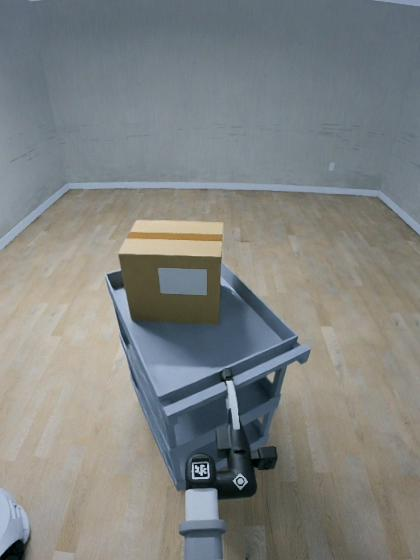

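Request:
move(blocking=false, cameras=[], r2={"joints":{"gripper_m":0.07}})

Request:
wait(seconds=1.5, cameras=[])

Request:
move(blocking=false, cameras=[], r2={"base":{"translate_m":0.075,"strafe_m":-0.16},"pace":"slow","contact_limits":{"translate_m":0.2}})

Request:
wait(seconds=5, cameras=["r2_head_camera","r2_wrist_camera"])

Scene clock: 1925.93 s.
move: r2 moving
r1: as last shown
r1.lidar_m: 0.72 0.76 0.82 0.83 0.91 3.22 1.67 1.36 1.35 1.50 1.55 1.19
r1.motor_effort: lift_m=+24(24) arm_m=-4(4) wheel_0=+18(19) wheel_1=+4(5) wheel_2=+12(12)
r1.servo_current: wrist_yaw_rad=104(111) wrist_pitch_rad=33(52) wrist_roll_rad=33(52) gripper_m=65(65)
r1.contact_limits: arm_m 0; translate_m 1
r1.wrist_depth_mm: 176 197 219 304 384 504 - / 173 198 218 303 384 525 - / 177 198 218 301 384 525 - / 176 198 218 301 384 496 - / 178 198 217 301 379 488 - / 180 197 180 177 382 521 - / 179 157 179 177 155 - -
r2.base_odometry: x=-1.554 y=-2.682 heading=+1.086
r2.turned_by_wheels: +0.000
r2.turned_by_imu: +0.000
r2.base_tilt: forward=-0.7 right=+0.1
r2.lidar_m: 0.50 0.79 0.76 0.58 0.48 0.61 - 1.44 2.06 2.42 2.56 0.62
r2.base_status: not commanded
r2.joint_positions: lift_m=+0.684 arm_m=+0.150 wrist_yaw_rad=+0.004 wrist_pitch_rad=+0.003 wrist_roll_rad=+1.568 gripper_m=+0.030
r2.joint_status: gripper_m moving
r2.measured_speeds: all 0
r2.motor_effort: lift_m=+20(20) arm_m=-4(4) wheel_0=+0(1) wheel_1=-4(4) wheel_2=+6(7)
r2.servo_current: wrist_yaw_rad=52(59) wrist_pitch_rad=46(52) wrist_roll_rad=52(52) gripper_m=91(98)
r2.contact_limits: translate_m 0.5
r2.hand_pose: x=+0.6096 y=-0.0863 z=+0.8611 quat_wxyz=(+0.708, +0.706, +0.002, +0.000) (m; r2's base frame)
r2.wrist_depth_mm: - - - 315 351 355 355 / - - - 301 320 1661 484 / - - - 279 291 1661 - / - - - 209 271 750 - / - - 488 196 252 842 - / - - 194 181 186 820 - / - - 504 - 224 - -
pictures: none
No camera images: "cameras" was empty.

Scene clock: 1926.87 s.
earlier move: r2 done
r1.base_odometry: x=-2.362 y=+1.180 heading=+0.472
r1.turned_by_wheels: +0.000
r1.turned_by_imu: +0.000
r1.base_tilt: forward=-1.6 right=+1.3
r1.lidar_m: 0.74 0.75 0.81 0.81 0.92 3.22 1.68 1.37 1.35 1.50 1.54 1.17
r1.base_status: not commanded
r1.joint_positions: lift_m=+0.830 arm_m=+0.351 wrist_yaw_rad=+0.016 wrist_pitch_rad=+0.002 wrist_roll_rad=+0.000 gripper_m=-0.029
r1.joint_status: not commanded
r1.measured_speeds: all 0
r1.motor_effort: lift_m=+24(24) arm_m=-4(4) wheel_0=+18(19) wheel_1=+4(5) wheel_2=+12(12)
r1.servo_current: wrist_yaw_rad=78(111) wrist_pitch_rad=39(52) wrist_roll_rad=59(59) gripper_m=52(65)
r1.contact_limits: arm_m 0; translate_m 1
r1.hand_pose: x=+0.8117 y=-0.0828 z=+1.0074 quat_wxyz=(+1.000, +0.000, +0.001, +0.008) (m; r1's base frame)
r1.wrist_depth_mm: 176 198 219 304 387 500 - / 173 198 220 303 387 525 - / 176 199 218 304 384 525 - / 177 198 218 301 382 496 - / 177 198 217 303 382 492 - / 180 198 180 178 382 521 - / 179 157 180 177 155 - -
r2.base_odometry: x=-1.554 y=-2.682 heading=+1.085
r2.turned_by_wheels: +0.000
r2.turned_by_imu: +0.000
r2.base_tilt: forward=-0.7 right=+0.0
r2.lidar_m: 0.51 0.79 0.78 0.62 0.48 0.61 - 1.42 2.03 2.40 2.61 0.63
r2.base_status: not commanded
r2.joint_positions: lift_m=+0.684 arm_m=+0.150 wrist_yaw_rad=+0.003 wrist_pitch_rad=+0.003 wrist_roll_rad=+1.568 gripper_m=+0.070
r2.joint_status: all done
r2.measured_speeds: all 0
r2.motor_effort: lift_m=+19(20) arm_m=-4(4) wheel_0=+0(1) wheel_1=-4(4) wheel_2=+5(7)
r2.servo_current: wrist_yaw_rad=46(59) wrist_pitch_rad=39(52) wrist_roll_rad=39(59) gripper_m=46(98)
r2.contact_limits: translate_m 0.5
r2.hand_pose: x=+0.6095 y=-0.0866 z=+0.8612 quat_wxyz=(+0.708, +0.706, +0.002, +0.000) (m; r2's base frame)
r2.wrist_depth_mm: - - - 312 351 349 349 / - - - 303 324 1661 480 / - - - 229 294 1808 530 / - - - 213 272 788 - / - - 492 196 255 878 - / - - 193 182 190 - - / - - 504 - 229 - -
wait: 0.93 of 1.5 s (r2 has come to rest)
pictures: none
No camera images: "cameras" was empty.

Scene clock: 1927.37 s.
move: r2 moving
r1: as last shown
r1.base_tilt: forward=-1.6 right=+1.2
r1.lidar_m: 0.73 0.75 0.82 0.80 0.87 3.24 1.67 1.36 1.36 1.52 1.55 1.19
r1.motor_effort: lift_m=+24(24) arm_m=-3(4) wheel_0=+18(19) wheel_1=+4(5) wheel_2=+12(12)
r1.servo_current: wrist_yaw_rad=91(104) wrist_pitch_rad=39(46) wrist_roll_rad=39(59) gripper_m=65(65)
r1.contact_limits: arm_m 0; translate_m 1
r1.wrist_depth_mm: 176 198 219 303 384 504 - / 174 198 219 304 384 530 - / 177 198 218 301 384 525 - / 177 198 219 303 382 492 - / 178 198 218 303 382 496 891 / 181 196 180 178 382 521 - / 179 157 180 177 155 - -
r2.base_odometry: x=-1.541 y=-2.683 heading=+1.085
r2.turned_by_wheels: +0.000
r2.turned_by_imu: +0.000
r2.base_tilt: forward=-0.7 right=+0.0
r2.lidar_m: 0.48 0.75 0.78 0.60 0.46 0.64 - 1.44 2.05 2.42 2.58 0.60
r2.base_status: translate_m moving; strafe_m moving
r2.joint_positions: lift_m=+0.684 arm_m=+0.150 wrist_yaw_rad=+0.003 wrist_pitch_rad=+0.003 wrist_roll_rad=+1.568 gripper_m=+0.070
r2.joint_status: not commanded
r2.measured_speeds: translate_m=+0.021 strafe_m=-0.044 rotate_rad=+0.000 lift_m=+0.000 arm_m=+0.000 wrist_yaw_rad=+0.000 wrist_pitch_rad=+0.000 wrist_roll_rad=+0.000
r2.motor_effort: lift_m=+19(20) arm_m=-3(4) wheel_0=+7(10) wheel_1=-7(8) wheel_2=-7(8)
r2.servo_current: wrist_yaw_rad=59(59) wrist_pitch_rad=46(46) wrist_roll_rad=46(59) gripper_m=46(59)
r2.contact_limits: translate_m 0.2
r2.hand_pose: x=+0.6095 y=-0.0866 z=+0.8612 quat_wxyz=(+0.708, +0.706, +0.002, +0.000) (m; r2's base frame)
r2.wrist_depth_mm: - - - 300 343 1397 1042 / - - - 304 324 1537 1138 / - - - 229 297 1756 504 / - - - 212 271 831 - / - - 484 196 255 866 - / - - 193 182 190 - - / - - 500 - 229 - -
pictures: none
No camera images: "cameras" was empty.

Scene clock: 1929.90 s.
earlier move: r2 done
r1.base_odometry: x=-2.362 y=+1.180 heading=+0.472
r1.turned_by_wheels: +0.000
r1.turned_by_imu: +0.000
r1.base_tilt: forward=-1.6 right=+1.2
r1.lidar_m: 0.73 0.89 0.83 0.81 0.92 3.24 1.66 1.37 1.35 1.50 1.54 1.21
r1.base_status: not commanded
r1.joint_positions: lift_m=+0.830 arm_m=+0.351 wrist_yaw_rad=+0.016 wrist_pitch_rad=+0.002 wrist_roll_rad=+0.000 gripper_m=-0.029
r1.joint_status: not commanded
r1.measured_speeds: all 0
r1.motor_effort: lift_m=+24(24) arm_m=-4(4) wheel_0=+18(19) wheel_1=+5(5) wheel_2=+12(12)
r1.servo_current: wrist_yaw_rad=91(111) wrist_pitch_rad=39(52) wrist_roll_rad=46(65) gripper_m=59(65)
r1.contact_limits: arm_m 0; translate_m 1
r1.hand_pose: x=+0.8117 y=-0.0828 z=+1.0074 quat_wxyz=(+1.000, +0.000, +0.001, +0.008) (m; r1's base frame)
r1.wrist_depth_mm: 176 198 217 303 387 500 - / 173 198 217 303 384 525 - / 177 198 219 303 384 525 - / 177 198 218 303 384 496 - / 177 197 218 300 379 488 891 / 181 196 179 178 382 521 - / 179 156 180 177 156 - -
r2.base_odometry: x=-1.377 y=-2.690 heading=+1.085
r2.turned_by_wheels: +0.000
r2.turned_by_imu: +0.000
r2.base_tilt: forward=-0.7 right=+0.1
r2.lidar_m: 0.46 0.46 0.93 0.78 0.69 0.90 1.46 1.47 2.18 2.25 2.43 0.63
r2.base_status: done
r2.joint_positions: lift_m=+0.684 arm_m=+0.150 wrist_yaw_rad=+0.003 wrist_pitch_rad=+0.003 wrist_roll_rad=+1.568 gripper_m=+0.070
r2.joint_status: not commanded
r2.measured_speeds: all 0
r2.motor_effort: lift_m=+19(20) arm_m=-3(4) wheel_0=+4(11) wheel_1=-5(8) wheel_2=-6(9)
r2.servo_current: wrist_yaw_rad=52(59) wrist_pitch_rad=39(52) wrist_roll_rad=39(65) gripper_m=46(59)
r2.contact_limits: translate_m 0.2
r2.hand_pose: x=+0.6095 y=-0.0866 z=+0.8612 quat_wxyz=(+0.708, +0.706, +0.002, +0.000) (m; r2's base frame)
r2.wrist_depth_mm: - - - - - 1661 1160 / - - - - - 1661 1205 / - - - 222 - 1708 1205 / - - - 213 267 277 281 / - - - 194 254 1756 597 / - - 193 182 191 768 - / - - 466 - 229 - -
wait: 2.53 of 5 s (r2 has come to rest)
pictures: r2_head_camera, r2_wrist_camera
Images, in order (width x height): r2_head_camera 420x560, r2_wrist_camera 616x392.

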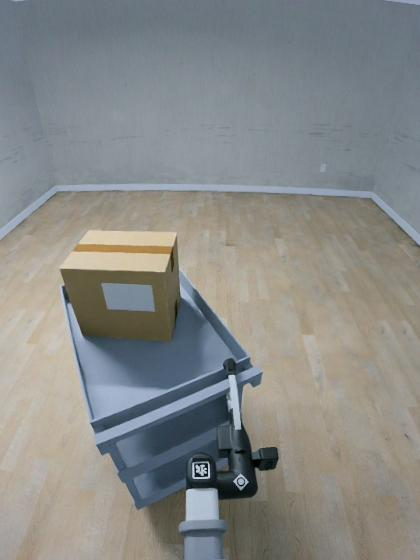

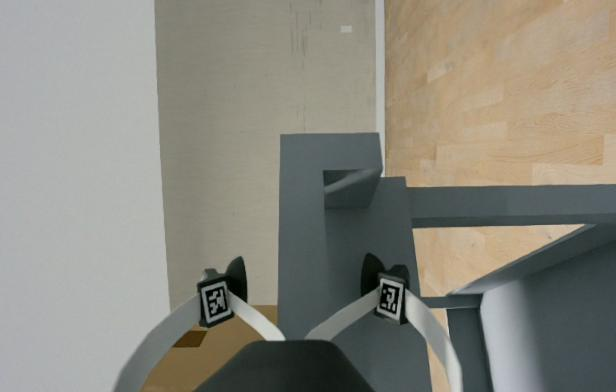

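Request:
move(blocking=false, cameras=[], r2={"joints":{"gripper_m":0.01}})

Request:
wait(seconds=1.5, cameras=[])

Request:
move(blocking=false, cameras=[], r2={"base":{"translate_m":-0.2},"pace":"slow","contact_limits":{"translate_m":0.5}})

Request:
wait(seconds=5, cameras=["r2_head_camera"])

Scene clock: 1935.33 s.
move: r2 moving
r1: as last shown
r1.lidar_m: 0.72 0.89 0.81 0.79 0.93 3.23 1.66 1.37 1.36 1.53 1.56 1.20
r1.motor_effort: lift_m=+24(24) arm_m=-4(4) wheel_0=+18(18) wheel_1=+5(5) wheel_2=+12(12)
r1.servo_current: wrist_yaw_rad=91(98) wrist_pitch_rad=46(46) wrist_roll_rad=46(59) gripper_m=59(59)
r1.contact_limits: arm_m 0; translate_m 1
r1.wrist_depth_mm: 177 198 218 304 387 500 - / 173 198 220 304 384 525 - / 177 198 218 301 382 525 - / 177 197 218 303 384 492 - / 178 198 218 301 379 496 891 / 180 196 180 177 379 521 - / 178 157 179 177 155 - -
r2.base_odometry: x=-1.377 y=-2.690 heading=+1.085
r2.turned_by_wheels: +0.000
r2.turned_by_imu: +0.000
r2.base_tilt: forward=-0.7 right=+0.1
r2.lidar_m: 0.46 0.47 0.91 0.77 0.65 0.87 1.45 1.50 2.18 2.26 2.39 0.62
r2.base_status: not commanded
r2.joint_positions: lift_m=+0.684 arm_m=+0.150 wrist_yaw_rad=+0.003 wrist_pitch_rad=+0.003 wrist_roll_rad=+1.568 gripper_m=+0.051
r2.joint_status: gripper_m moving
r2.measured_speeds: all 0
r2.motor_effort: lift_m=+19(20) arm_m=-4(4) wheel_0=+4(4) wheel_1=-4(5) wheel_2=-6(6)
r2.servo_current: wrist_yaw_rad=52(52) wrist_pitch_rad=46(46) wrist_roll_rad=39(59) gripper_m=124(124)
r2.contact_limits: translate_m 0.2
r2.hand_pose: x=+0.6095 y=-0.0866 z=+0.8612 quat_wxyz=(+0.708, +0.706, +0.002, +0.000) (m; r2's base frame)
r2.wrist_depth_mm: - - - - - 1661 1160 / - - - - - 1708 1182 / - - - 222 - 1756 1182 / - - - 213 268 278 281 / - - - 194 254 1756 597 / - - 195 182 190 768 - / - - 462 - 226 - -
pictures: none
No camera images: "cameras" was empty.

Scene clock: 1936.27 s.
earlier move: r2 done
r1.base_odometry: x=-2.362 y=+1.180 heading=+0.472
r1.turned_by_wheels: +0.000
r1.turned_by_imu: +0.000
r1.base_tilt: forward=-1.6 right=+1.3
r1.lidar_m: 0.72 0.89 0.82 0.82 0.93 3.21 1.64 1.35 1.35 1.49 1.53 1.16
r1.base_status: not commanded
r1.joint_positions: lift_m=+0.830 arm_m=+0.351 wrist_yaw_rad=+0.016 wrist_pitch_rad=+0.002 wrist_roll_rad=+0.000 gripper_m=-0.029
r1.joint_status: not commanded
r1.measured_speeds: all 0
r1.motor_effort: lift_m=+24(24) arm_m=-4(4) wheel_0=+18(19) wheel_1=+5(5) wheel_2=+12(12)
r1.servo_current: wrist_yaw_rad=98(104) wrist_pitch_rad=33(46) wrist_roll_rad=65(65) gripper_m=59(59)
r1.contact_limits: arm_m 0; translate_m 1
r1.hand_pose: x=+0.8117 y=-0.0828 z=+1.0074 quat_wxyz=(+1.000, +0.000, +0.001, +0.008) (m; r1's base frame)
r1.wrist_depth_mm: 177 198 218 303 387 500 - / 173 198 219 303 382 525 - / 177 198 218 301 382 530 - / 177 198 218 303 384 500 - / 177 198 218 301 379 496 878 / 180 196 180 177 382 521 - / 180 157 180 178 155 - -
r2.base_odometry: x=-1.377 y=-2.690 heading=+1.085
r2.turned_by_wheels: +0.000
r2.turned_by_imu: +0.000
r2.base_tilt: forward=-0.7 right=+0.0
r2.lidar_m: 0.48 0.45 0.91 0.76 0.66 0.87 1.43 1.50 2.18 2.27 2.44 0.62
r2.base_status: not commanded
r2.joint_positions: lift_m=+0.684 arm_m=+0.150 wrist_yaw_rad=+0.003 wrist_pitch_rad=+0.003 wrist_roll_rad=+1.568 gripper_m=+0.011
r2.joint_status: all done
r2.measured_speeds: all 0
r2.motor_effort: lift_m=+19(20) arm_m=-3(4) wheel_0=+4(4) wheel_1=-5(5) wheel_2=-5(6)
r2.servo_current: wrist_yaw_rad=39(59) wrist_pitch_rad=52(52) wrist_roll_rad=46(59) gripper_m=72(150)
r2.contact_limits: translate_m 0.2
r2.hand_pose: x=+0.6095 y=-0.0866 z=+0.8612 quat_wxyz=(+0.708, +0.706, +0.002, +0.000) (m; r2's base frame)
r2.wrist_depth_mm: - - - - - 1661 1160 / - - - - - 1661 1160 / - - - 217 - 1756 1205 / - - - 208 264 276 277 / - - - 195 251 1756 603 / - - 193 179 185 - - / - - 459 - 224 - -
wait: 0.93 of 1.5 s (r2 has come to rest)
pictures: none
No camera images: "cameras" was empty.

Scene clock: 1936.77 s.
move: r2 moving
r1: as last shown
r1.lidar_m: 0.72 0.90 0.81 0.80 0.92 3.22 1.64 1.38 1.35 1.52 1.55 1.18
r1.servo_current: wrist_yaw_rad=78(117) wrist_pitch_rad=39(46) wrist_roll_rad=39(59) gripper_m=52(59)
r1.contact_limits: arm_m 0; translate_m 1
r1.wrist_depth_mm: 176 198 220 303 387 504 - / 173 198 219 303 384 530 - / 177 198 219 303 382 525 - / 176 198 218 301 384 492 - / 177 198 218 301 384 492 891 / 181 197 180 177 379 521 - / 179 157 180 178 155 - -
r2.base_odometry: x=-1.383 y=-2.701 heading=+1.085
r2.turned_by_wheels: +0.000
r2.turned_by_imu: +0.000
r2.base_tilt: forward=-0.6 right=+0.1
r2.lidar_m: 0.48 0.46 0.92 0.77 0.68 0.84 1.44 1.48 2.18 2.25 2.44 0.66
r2.base_status: translate_m moving
r2.joint_positions: lift_m=+0.684 arm_m=+0.150 wrist_yaw_rad=+0.003 wrist_pitch_rad=+0.003 wrist_roll_rad=+1.568 gripper_m=+0.011
r2.joint_status: not commanded
r2.measured_speeds: translate_m=-0.049 strafe_m=+0.000 rotate_rad=+0.002 lift_m=+0.000 arm_m=+0.000 wrist_yaw_rad=+0.000 wrist_pitch_rad=+0.000 wrist_roll_rad=+0.000
r2.motor_effort: lift_m=+19(20) arm_m=-4(4) wheel_0=-4(9) wheel_1=-8(8) wheel_2=+11(14)
r2.servo_current: wrist_yaw_rad=52(52) wrist_pitch_rad=46(46) wrist_roll_rad=52(59) gripper_m=78(85)
r2.contact_limits: translate_m 0.5
r2.hand_pose: x=+0.6095 y=-0.0866 z=+0.8612 quat_wxyz=(+0.708, +0.706, +0.002, +0.000) (m; r2's base frame)
r2.wrist_depth_mm: - - - - - 1661 1182 / - - - - - 1661 1205 / - - - 216 - 1708 1205 / - - - 206 263 277 276 / - - - 195 251 1756 539 / - - 193 180 184 - - / - - 459 - 224 - -
pictures: none
No camera images: "cameras" was empty.

Scene clock: 1939.57 s.
earlier move: r2 done
r1.base_odometry: x=-2.362 y=+1.180 heading=+0.472
r1.turned_by_wheels: +0.000
r1.turned_by_imu: +0.000
r1.base_tilt: forward=-1.6 right=+1.2
r1.lidar_m: 0.73 0.94 0.70 0.67 4.26 3.23 1.66 1.35 1.35 1.51 1.54 1.19
r1.base_status: not commanded
r1.joint_positions: lift_m=+0.830 arm_m=+0.351 wrist_yaw_rad=+0.016 wrist_pitch_rad=+0.002 wrist_roll_rad=+0.000 gripper_m=-0.029
r1.joint_status: not commanded
r1.measured_speeds: all 0
r1.motor_effort: lift_m=+24(24) arm_m=-4(4) wheel_0=+18(19) wheel_1=+5(5) wheel_2=+12(12)
r1.servo_current: wrist_yaw_rad=91(117) wrist_pitch_rad=46(52) wrist_roll_rad=52(72) gripper_m=52(65)
r1.contact_limits: arm_m 0; translate_m 1
r1.hand_pose: x=+0.8117 y=-0.0828 z=+1.0074 quat_wxyz=(+1.000, +0.000, +0.001, +0.008) (m; r1's base frame)
r1.wrist_depth_mm: 177 198 219 304 387 504 - / 173 198 218 303 384 525 - / 177 198 220 304 382 525 - / 177 198 218 301 379 496 - / 177 198 217 303 379 488 - / 180 197 180 178 382 525 - / 180 158 180 178 155 - -
r2.base_odometry: x=-1.471 y=-2.867 heading=+1.086
r2.turned_by_wheels: +0.001
r2.turned_by_imu: +0.002
r2.base_tilt: forward=-0.7 right=+0.0
r2.lidar_m: 0.48 0.43 0.97 0.61 0.60 0.92 1.26 1.26 1.86 2.26 2.41 3.53
r2.base_status: done
r2.joint_positions: lift_m=+0.684 arm_m=+0.150 wrist_yaw_rad=+0.004 wrist_pitch_rad=+0.003 wrist_roll_rad=+1.568 gripper_m=+0.011
r2.joint_status: not commanded
r2.measured_speeds: all 0
r2.motor_effort: lift_m=+19(20) arm_m=-4(4) wheel_0=+2(9) wheel_1=-3(8) wheel_2=+11(15)
r2.servo_current: wrist_yaw_rad=52(65) wrist_pitch_rad=39(46) wrist_roll_rad=46(59) gripper_m=78(91)
r2.contact_limits: translate_m 0.5
r2.hand_pose: x=+0.6097 y=-0.0862 z=+0.8612 quat_wxyz=(+0.708, +0.706, +0.003, +0.000) (m; r2's base frame)
r2.wrist_depth_mm: - - - - - 1661 1160 / - - - - - 1661 1205 / - - - - - 1708 1182 / - - - 224 281 1537 1138 / - - - 206 264 1464 413 / - - 191 190 184 1756 - / - - 484 - 229 - -
wait: 2.80 of 5 s (r2 has come to rest)
pictures: r2_head_camera
Images, in order (width x height): r2_head_camera 420x560.

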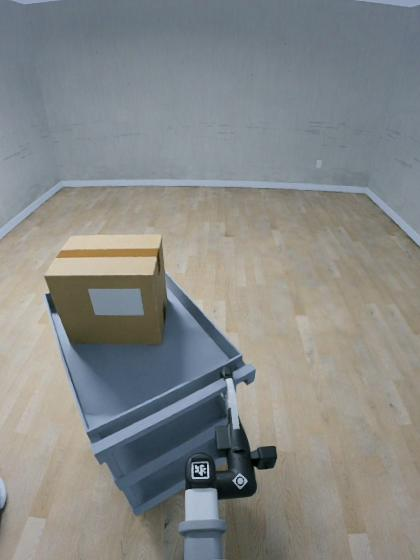

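Request:
move(blocking=false, cameras=[], r2={"joints":{"gripper_m":0.09}})

Request:
wait(seconds=1.5, cameras=[])

Request:
move(blocking=false, cameras=[], r2={"base":{"translate_m":-0.2},"pace":"slow"})

Request:
wait(seconds=4, cameras=["r2_head_camera","r1_head_left_camera"])

Scene clock: 1980.93 s.
move: r2 moving
r1: as last shown
r1.base_tilt: forward=-1.6 right=+1.3
r1.lidar_m: 0.74 0.96 0.70 0.67 4.26 3.24 1.67 1.35 1.34 1.50 1.54 1.19
r1.servo_current: wrist_yaw_rad=98(104) wrist_pitch_rad=39(46) wrist_roll_rad=52(52) gripper_m=52(65)
r1.contact_limits: arm_m 0; translate_m 1
r1.wrist_depth_mm: 177 198 219 303 387 504 - / 173 198 219 304 384 525 - / 177 198 218 303 382 517 - / 177 198 218 301 382 492 - / 177 198 218 300 382 492 - / 180 196 180 177 379 525 - / 179 157 180 177 155 - -
r2.base_odometry: x=-1.471 y=-2.867 heading=+1.086
r2.turned_by_wheels: +0.000
r2.turned_by_imu: +0.000
r2.base_tilt: forward=-0.7 right=+0.0
r2.lidar_m: 0.49 0.44 0.95 0.60 0.61 0.90 1.25 1.28 1.87 2.26 2.42 3.52
r2.base_status: not commanded
r2.joint_positions: lift_m=+0.684 arm_m=+0.150 wrist_yaw_rad=+0.004 wrist_pitch_rad=+0.003 wrist_roll_rad=+1.568 gripper_m=+0.030
r2.joint_status: gripper_m moving
r2.measured_speeds: translate_m=+0.000 strafe_m=+0.000 rotate_rad=-0.001 lift_m=+0.000 arm_m=+0.000 wrist_yaw_rad=-0.014 wrist_pitch_rad=+0.000 wrist_roll_rad=+0.000
r2.motor_effort: lift_m=+20(20) arm_m=-3(4) wheel_0=+2(3) wheel_1=-3(3) wheel_2=+8(11)
r2.servo_current: wrist_yaw_rad=46(52) wrist_pitch_rad=46(46) wrist_roll_rad=52(59) gripper_m=111(111)
r2.contact_limits: translate_m 0.5
r2.hand_pose: x=+0.6096 y=-0.0864 z=+0.8612 quat_wxyz=(+0.708, +0.706, +0.002, +0.000) (m; r2's base frame)
r2.wrist_depth_mm: - - - - - 1756 1182 / - - - - - 1661 1182 / - - - - - 1708 1205 / - - - 227 285 1618 1205 / - - - 212 267 300 462 / - - 198 191 187 1618 - / - - 535 - 230 - -
pictures: none
No camera images: "cameras" was empty.

Scene clock: 1982.03 s.
earlier move: r2 done
r1.base_odometry: x=-2.362 y=+1.180 heading=+0.472
r1.turned_by_wheels: +0.000
r1.turned_by_imu: +0.000
r1.base_tilt: forward=-1.6 right=+1.3
r1.lidar_m: 0.74 0.93 0.70 0.66 4.25 3.20 1.65 1.36 1.35 1.51 1.55 1.19
r1.base_status: not commanded
r1.joint_positions: lift_m=+0.830 arm_m=+0.351 wrist_yaw_rad=+0.016 wrist_pitch_rad=+0.002 wrist_roll_rad=+0.000 gripper_m=-0.029
r1.joint_status: not commanded
r1.measured_speeds: all 0
r1.motor_effort: lift_m=+24(24) arm_m=-4(4) wheel_0=+18(19) wheel_1=+5(5) wheel_2=+12(12)
r1.servo_current: wrist_yaw_rad=78(111) wrist_pitch_rad=39(52) wrist_roll_rad=52(72) gripper_m=59(65)
r1.contact_limits: arm_m 0; translate_m 1
r1.hand_pose: x=+0.8117 y=-0.0828 z=+1.0074 quat_wxyz=(+1.000, +0.000, +0.001, +0.008) (m; r1's base frame)
r1.wrist_depth_mm: 176 198 219 304 389 500 - / 173 198 219 304 384 535 - / 177 198 219 301 382 521 - / 177 198 219 301 387 492 - / 177 198 218 301 382 492 891 / 180 196 180 177 384 525 - / 179 158 180 177 155 - -
r2.base_odometry: x=-1.471 y=-2.867 heading=+1.086
r2.turned_by_wheels: +0.000
r2.turned_by_imu: +0.000
r2.base_tilt: forward=-0.7 right=+0.1
r2.lidar_m: 0.46 0.43 0.94 0.59 0.61 0.93 1.24 1.27 1.89 2.26 2.42 3.53
r2.base_status: not commanded
r2.joint_positions: lift_m=+0.684 arm_m=+0.150 wrist_yaw_rad=+0.003 wrist_pitch_rad=+0.003 wrist_roll_rad=+1.568 gripper_m=+0.090
r2.joint_status: all done
r2.measured_speeds: all 0
r2.motor_effort: lift_m=+19(20) arm_m=-3(4) wheel_0=+2(3) wheel_1=-3(3) wheel_2=+7(11)
r2.servo_current: wrist_yaw_rad=52(52) wrist_pitch_rad=39(52) wrist_roll_rad=46(59) gripper_m=52(111)
r2.contact_limits: translate_m 0.5
r2.hand_pose: x=+0.6096 y=-0.0865 z=+0.8612 quat_wxyz=(+0.708, +0.706, +0.002, +0.000) (m; r2's base frame)
r2.wrist_depth_mm: - - - - - 1708 1182 / - - - - - 1661 1182 / - - - - - 1708 1182 / - - - 226 283 1537 1205 / - - - 213 270 294 462 / - - 193 191 192 1661 - / - - 530 - 235 - -
wait: 1.10 of 1.5 s (r2 has come to rest)
pictures: none
No camera images: "cameras" was empty.

Scene clock: 1982.53 s.
move: r2 moving
r1: as last shown
r1.lidar_m: 0.71 0.96 0.69 0.68 4.26 3.21 1.65 1.38 1.34 1.53 1.54 1.18
r1.motor_effort: lift_m=+24(24) arm_m=-4(4) wheel_0=+18(19) wheel_1=+4(5) wheel_2=+12(12)
r1.servo_current: wrist_yaw_rad=65(98) wrist_pitch_rad=33(46) wrist_roll_rad=46(59) gripper_m=59(59)
r1.contact_limits: arm_m 0; translate_m 1
r1.wrist_depth_mm: 176 198 220 304 387 504 - / 173 198 219 304 384 530 - / 177 198 219 303 379 525 - / 177 198 218 300 382 492 - / 177 198 218 303 382 500 - / 180 196 179 178 384 521 - / 179 157 180 177 154 - -
r2.base_odometry: x=-1.476 y=-2.878 heading=+1.085
r2.turned_by_wheels: +0.000
r2.turned_by_imu: +0.000
r2.base_tilt: forward=-0.7 right=+0.0
r2.lidar_m: 0.48 0.46 0.96 0.60 0.59 0.89 1.25 1.27 1.85 2.24 2.43 3.53
r2.base_status: translate_m moving
r2.joint_positions: lift_m=+0.684 arm_m=+0.150 wrist_yaw_rad=+0.003 wrist_pitch_rad=+0.003 wrist_roll_rad=+1.568 gripper_m=+0.090
r2.joint_status: not commanded
r2.measured_speeds: translate_m=-0.048 strafe_m=+0.000 rotate_rad=+0.000 lift_m=+0.000 arm_m=+0.000 wrist_yaw_rad=+0.000 wrist_pitch_rad=+0.000 wrist_roll_rad=+0.000
r2.motor_effort: lift_m=+19(20) arm_m=-3(4) wheel_0=-10(10) wheel_1=-5(7) wheel_2=+9(11)
r2.servo_current: wrist_yaw_rad=26(59) wrist_pitch_rad=46(46) wrist_roll_rad=46(59) gripper_m=52(52)
r2.hand_pose: x=+0.6096 y=-0.0865 z=+0.8612 quat_wxyz=(+0.708, +0.706, +0.002, +0.000) (m; r2's base frame)
r2.wrist_depth_mm: - - - - - 1708 1160 / - - - - - 1661 1182 / - - - - - 1708 1205 / - - - 238 298 1576 1205 / - - - 224 283 1430 413 / - - 195 202 190 1618 - / - - 535 - 245 778 -
pictures: none
No camera images: "cameras" was empty.

Scene clock: 1985.30 s.
earlier move: r2 done
r1.base_odometry: x=-2.362 y=+1.180 heading=+0.472
r1.turned_by_wheels: +0.000
r1.turned_by_imu: +0.000
r1.base_tilt: forward=-1.6 right=+1.2
r1.lidar_m: 0.73 1.04 0.69 0.68 4.26 3.22 1.64 1.36 1.34 1.50 1.55 1.16
r1.base_status: not commanded
r1.joint_positions: lift_m=+0.830 arm_m=+0.351 wrist_yaw_rad=+0.016 wrist_pitch_rad=+0.002 wrist_roll_rad=+0.000 gripper_m=-0.029
r1.joint_status: not commanded
r1.measured_speeds: all 0
r1.motor_effort: lift_m=+24(24) arm_m=-4(4) wheel_0=+19(19) wheel_1=+5(5) wheel_2=+12(12)
r1.servo_current: wrist_yaw_rad=91(111) wrist_pitch_rad=39(46) wrist_roll_rad=39(65) gripper_m=59(59)
r1.contact_limits: arm_m 0; translate_m 1
r1.hand_pose: x=+0.8117 y=-0.0828 z=+1.0074 quat_wxyz=(+1.000, +0.000, +0.001, +0.008) (m; r1's base frame)
r1.wrist_depth_mm: 176 198 219 303 389 504 - / 173 198 218 303 384 530 - / 176 198 219 301 384 525 - / 176 198 218 303 382 492 - / 177 198 217 301 382 496 - / 180 197 180 178 382 521 - / 179 157 179 178 155 - -
r2.base_odometry: x=-1.564 y=-3.044 heading=+1.085
r2.turned_by_wheels: +0.000
r2.turned_by_imu: +0.000
r2.base_tilt: forward=-0.7 right=+0.0
r2.lidar_m: 0.63 0.63 0.76 0.56 0.62 0.90 1.10 1.05 1.57 2.24 2.39 3.50
r2.base_status: done
r2.joint_positions: lift_m=+0.684 arm_m=+0.150 wrist_yaw_rad=+0.003 wrist_pitch_rad=+0.003 wrist_roll_rad=+1.568 gripper_m=+0.090
r2.joint_status: not commanded
r2.measured_speeds: all 0
r2.motor_effort: lift_m=+19(20) arm_m=-4(4) wheel_0=-5(10) wheel_1=-5(8) wheel_2=+5(11)
r2.servo_current: wrist_yaw_rad=39(59) wrist_pitch_rad=39(52) wrist_roll_rad=46(59) gripper_m=46(59)
r2.hand_pose: x=+0.6095 y=-0.0866 z=+0.8612 quat_wxyz=(+0.708, +0.706, +0.002, +0.000) (m; r2's base frame)
r2.wrist_depth_mm: - - - - - 1661 1160 / - - - - - 1708 1182 / - - - - - 1708 1229 / - - - 469 - 1708 480 / - - - 449 - 1756 449 / - - 193 368 189 - - / - - 609 - - - -
wait: 2.77 of 4 s (r2 has come to rest)
pictures: r1_head_left_camera, r2_head_camera
Images, in order (width x height): r1_head_left_camera 420x672, r2_head_camera 420x560.

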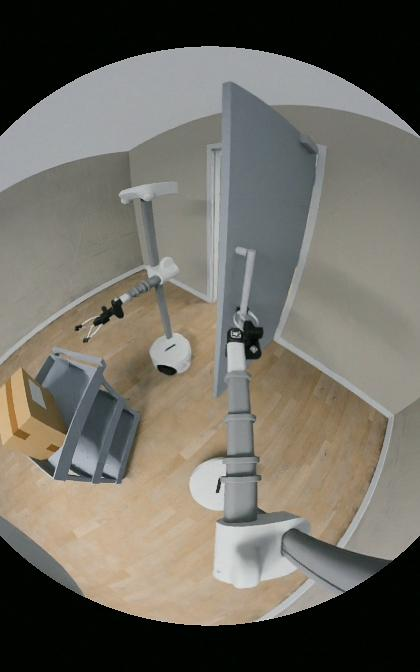

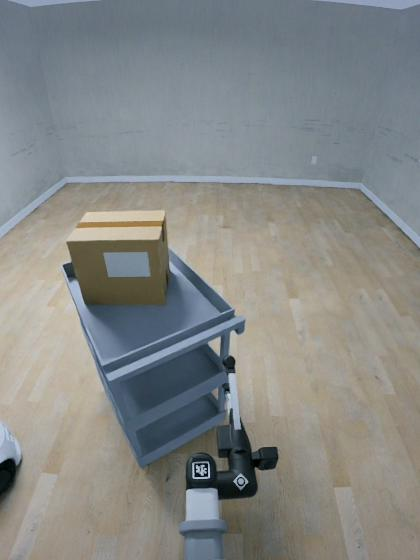

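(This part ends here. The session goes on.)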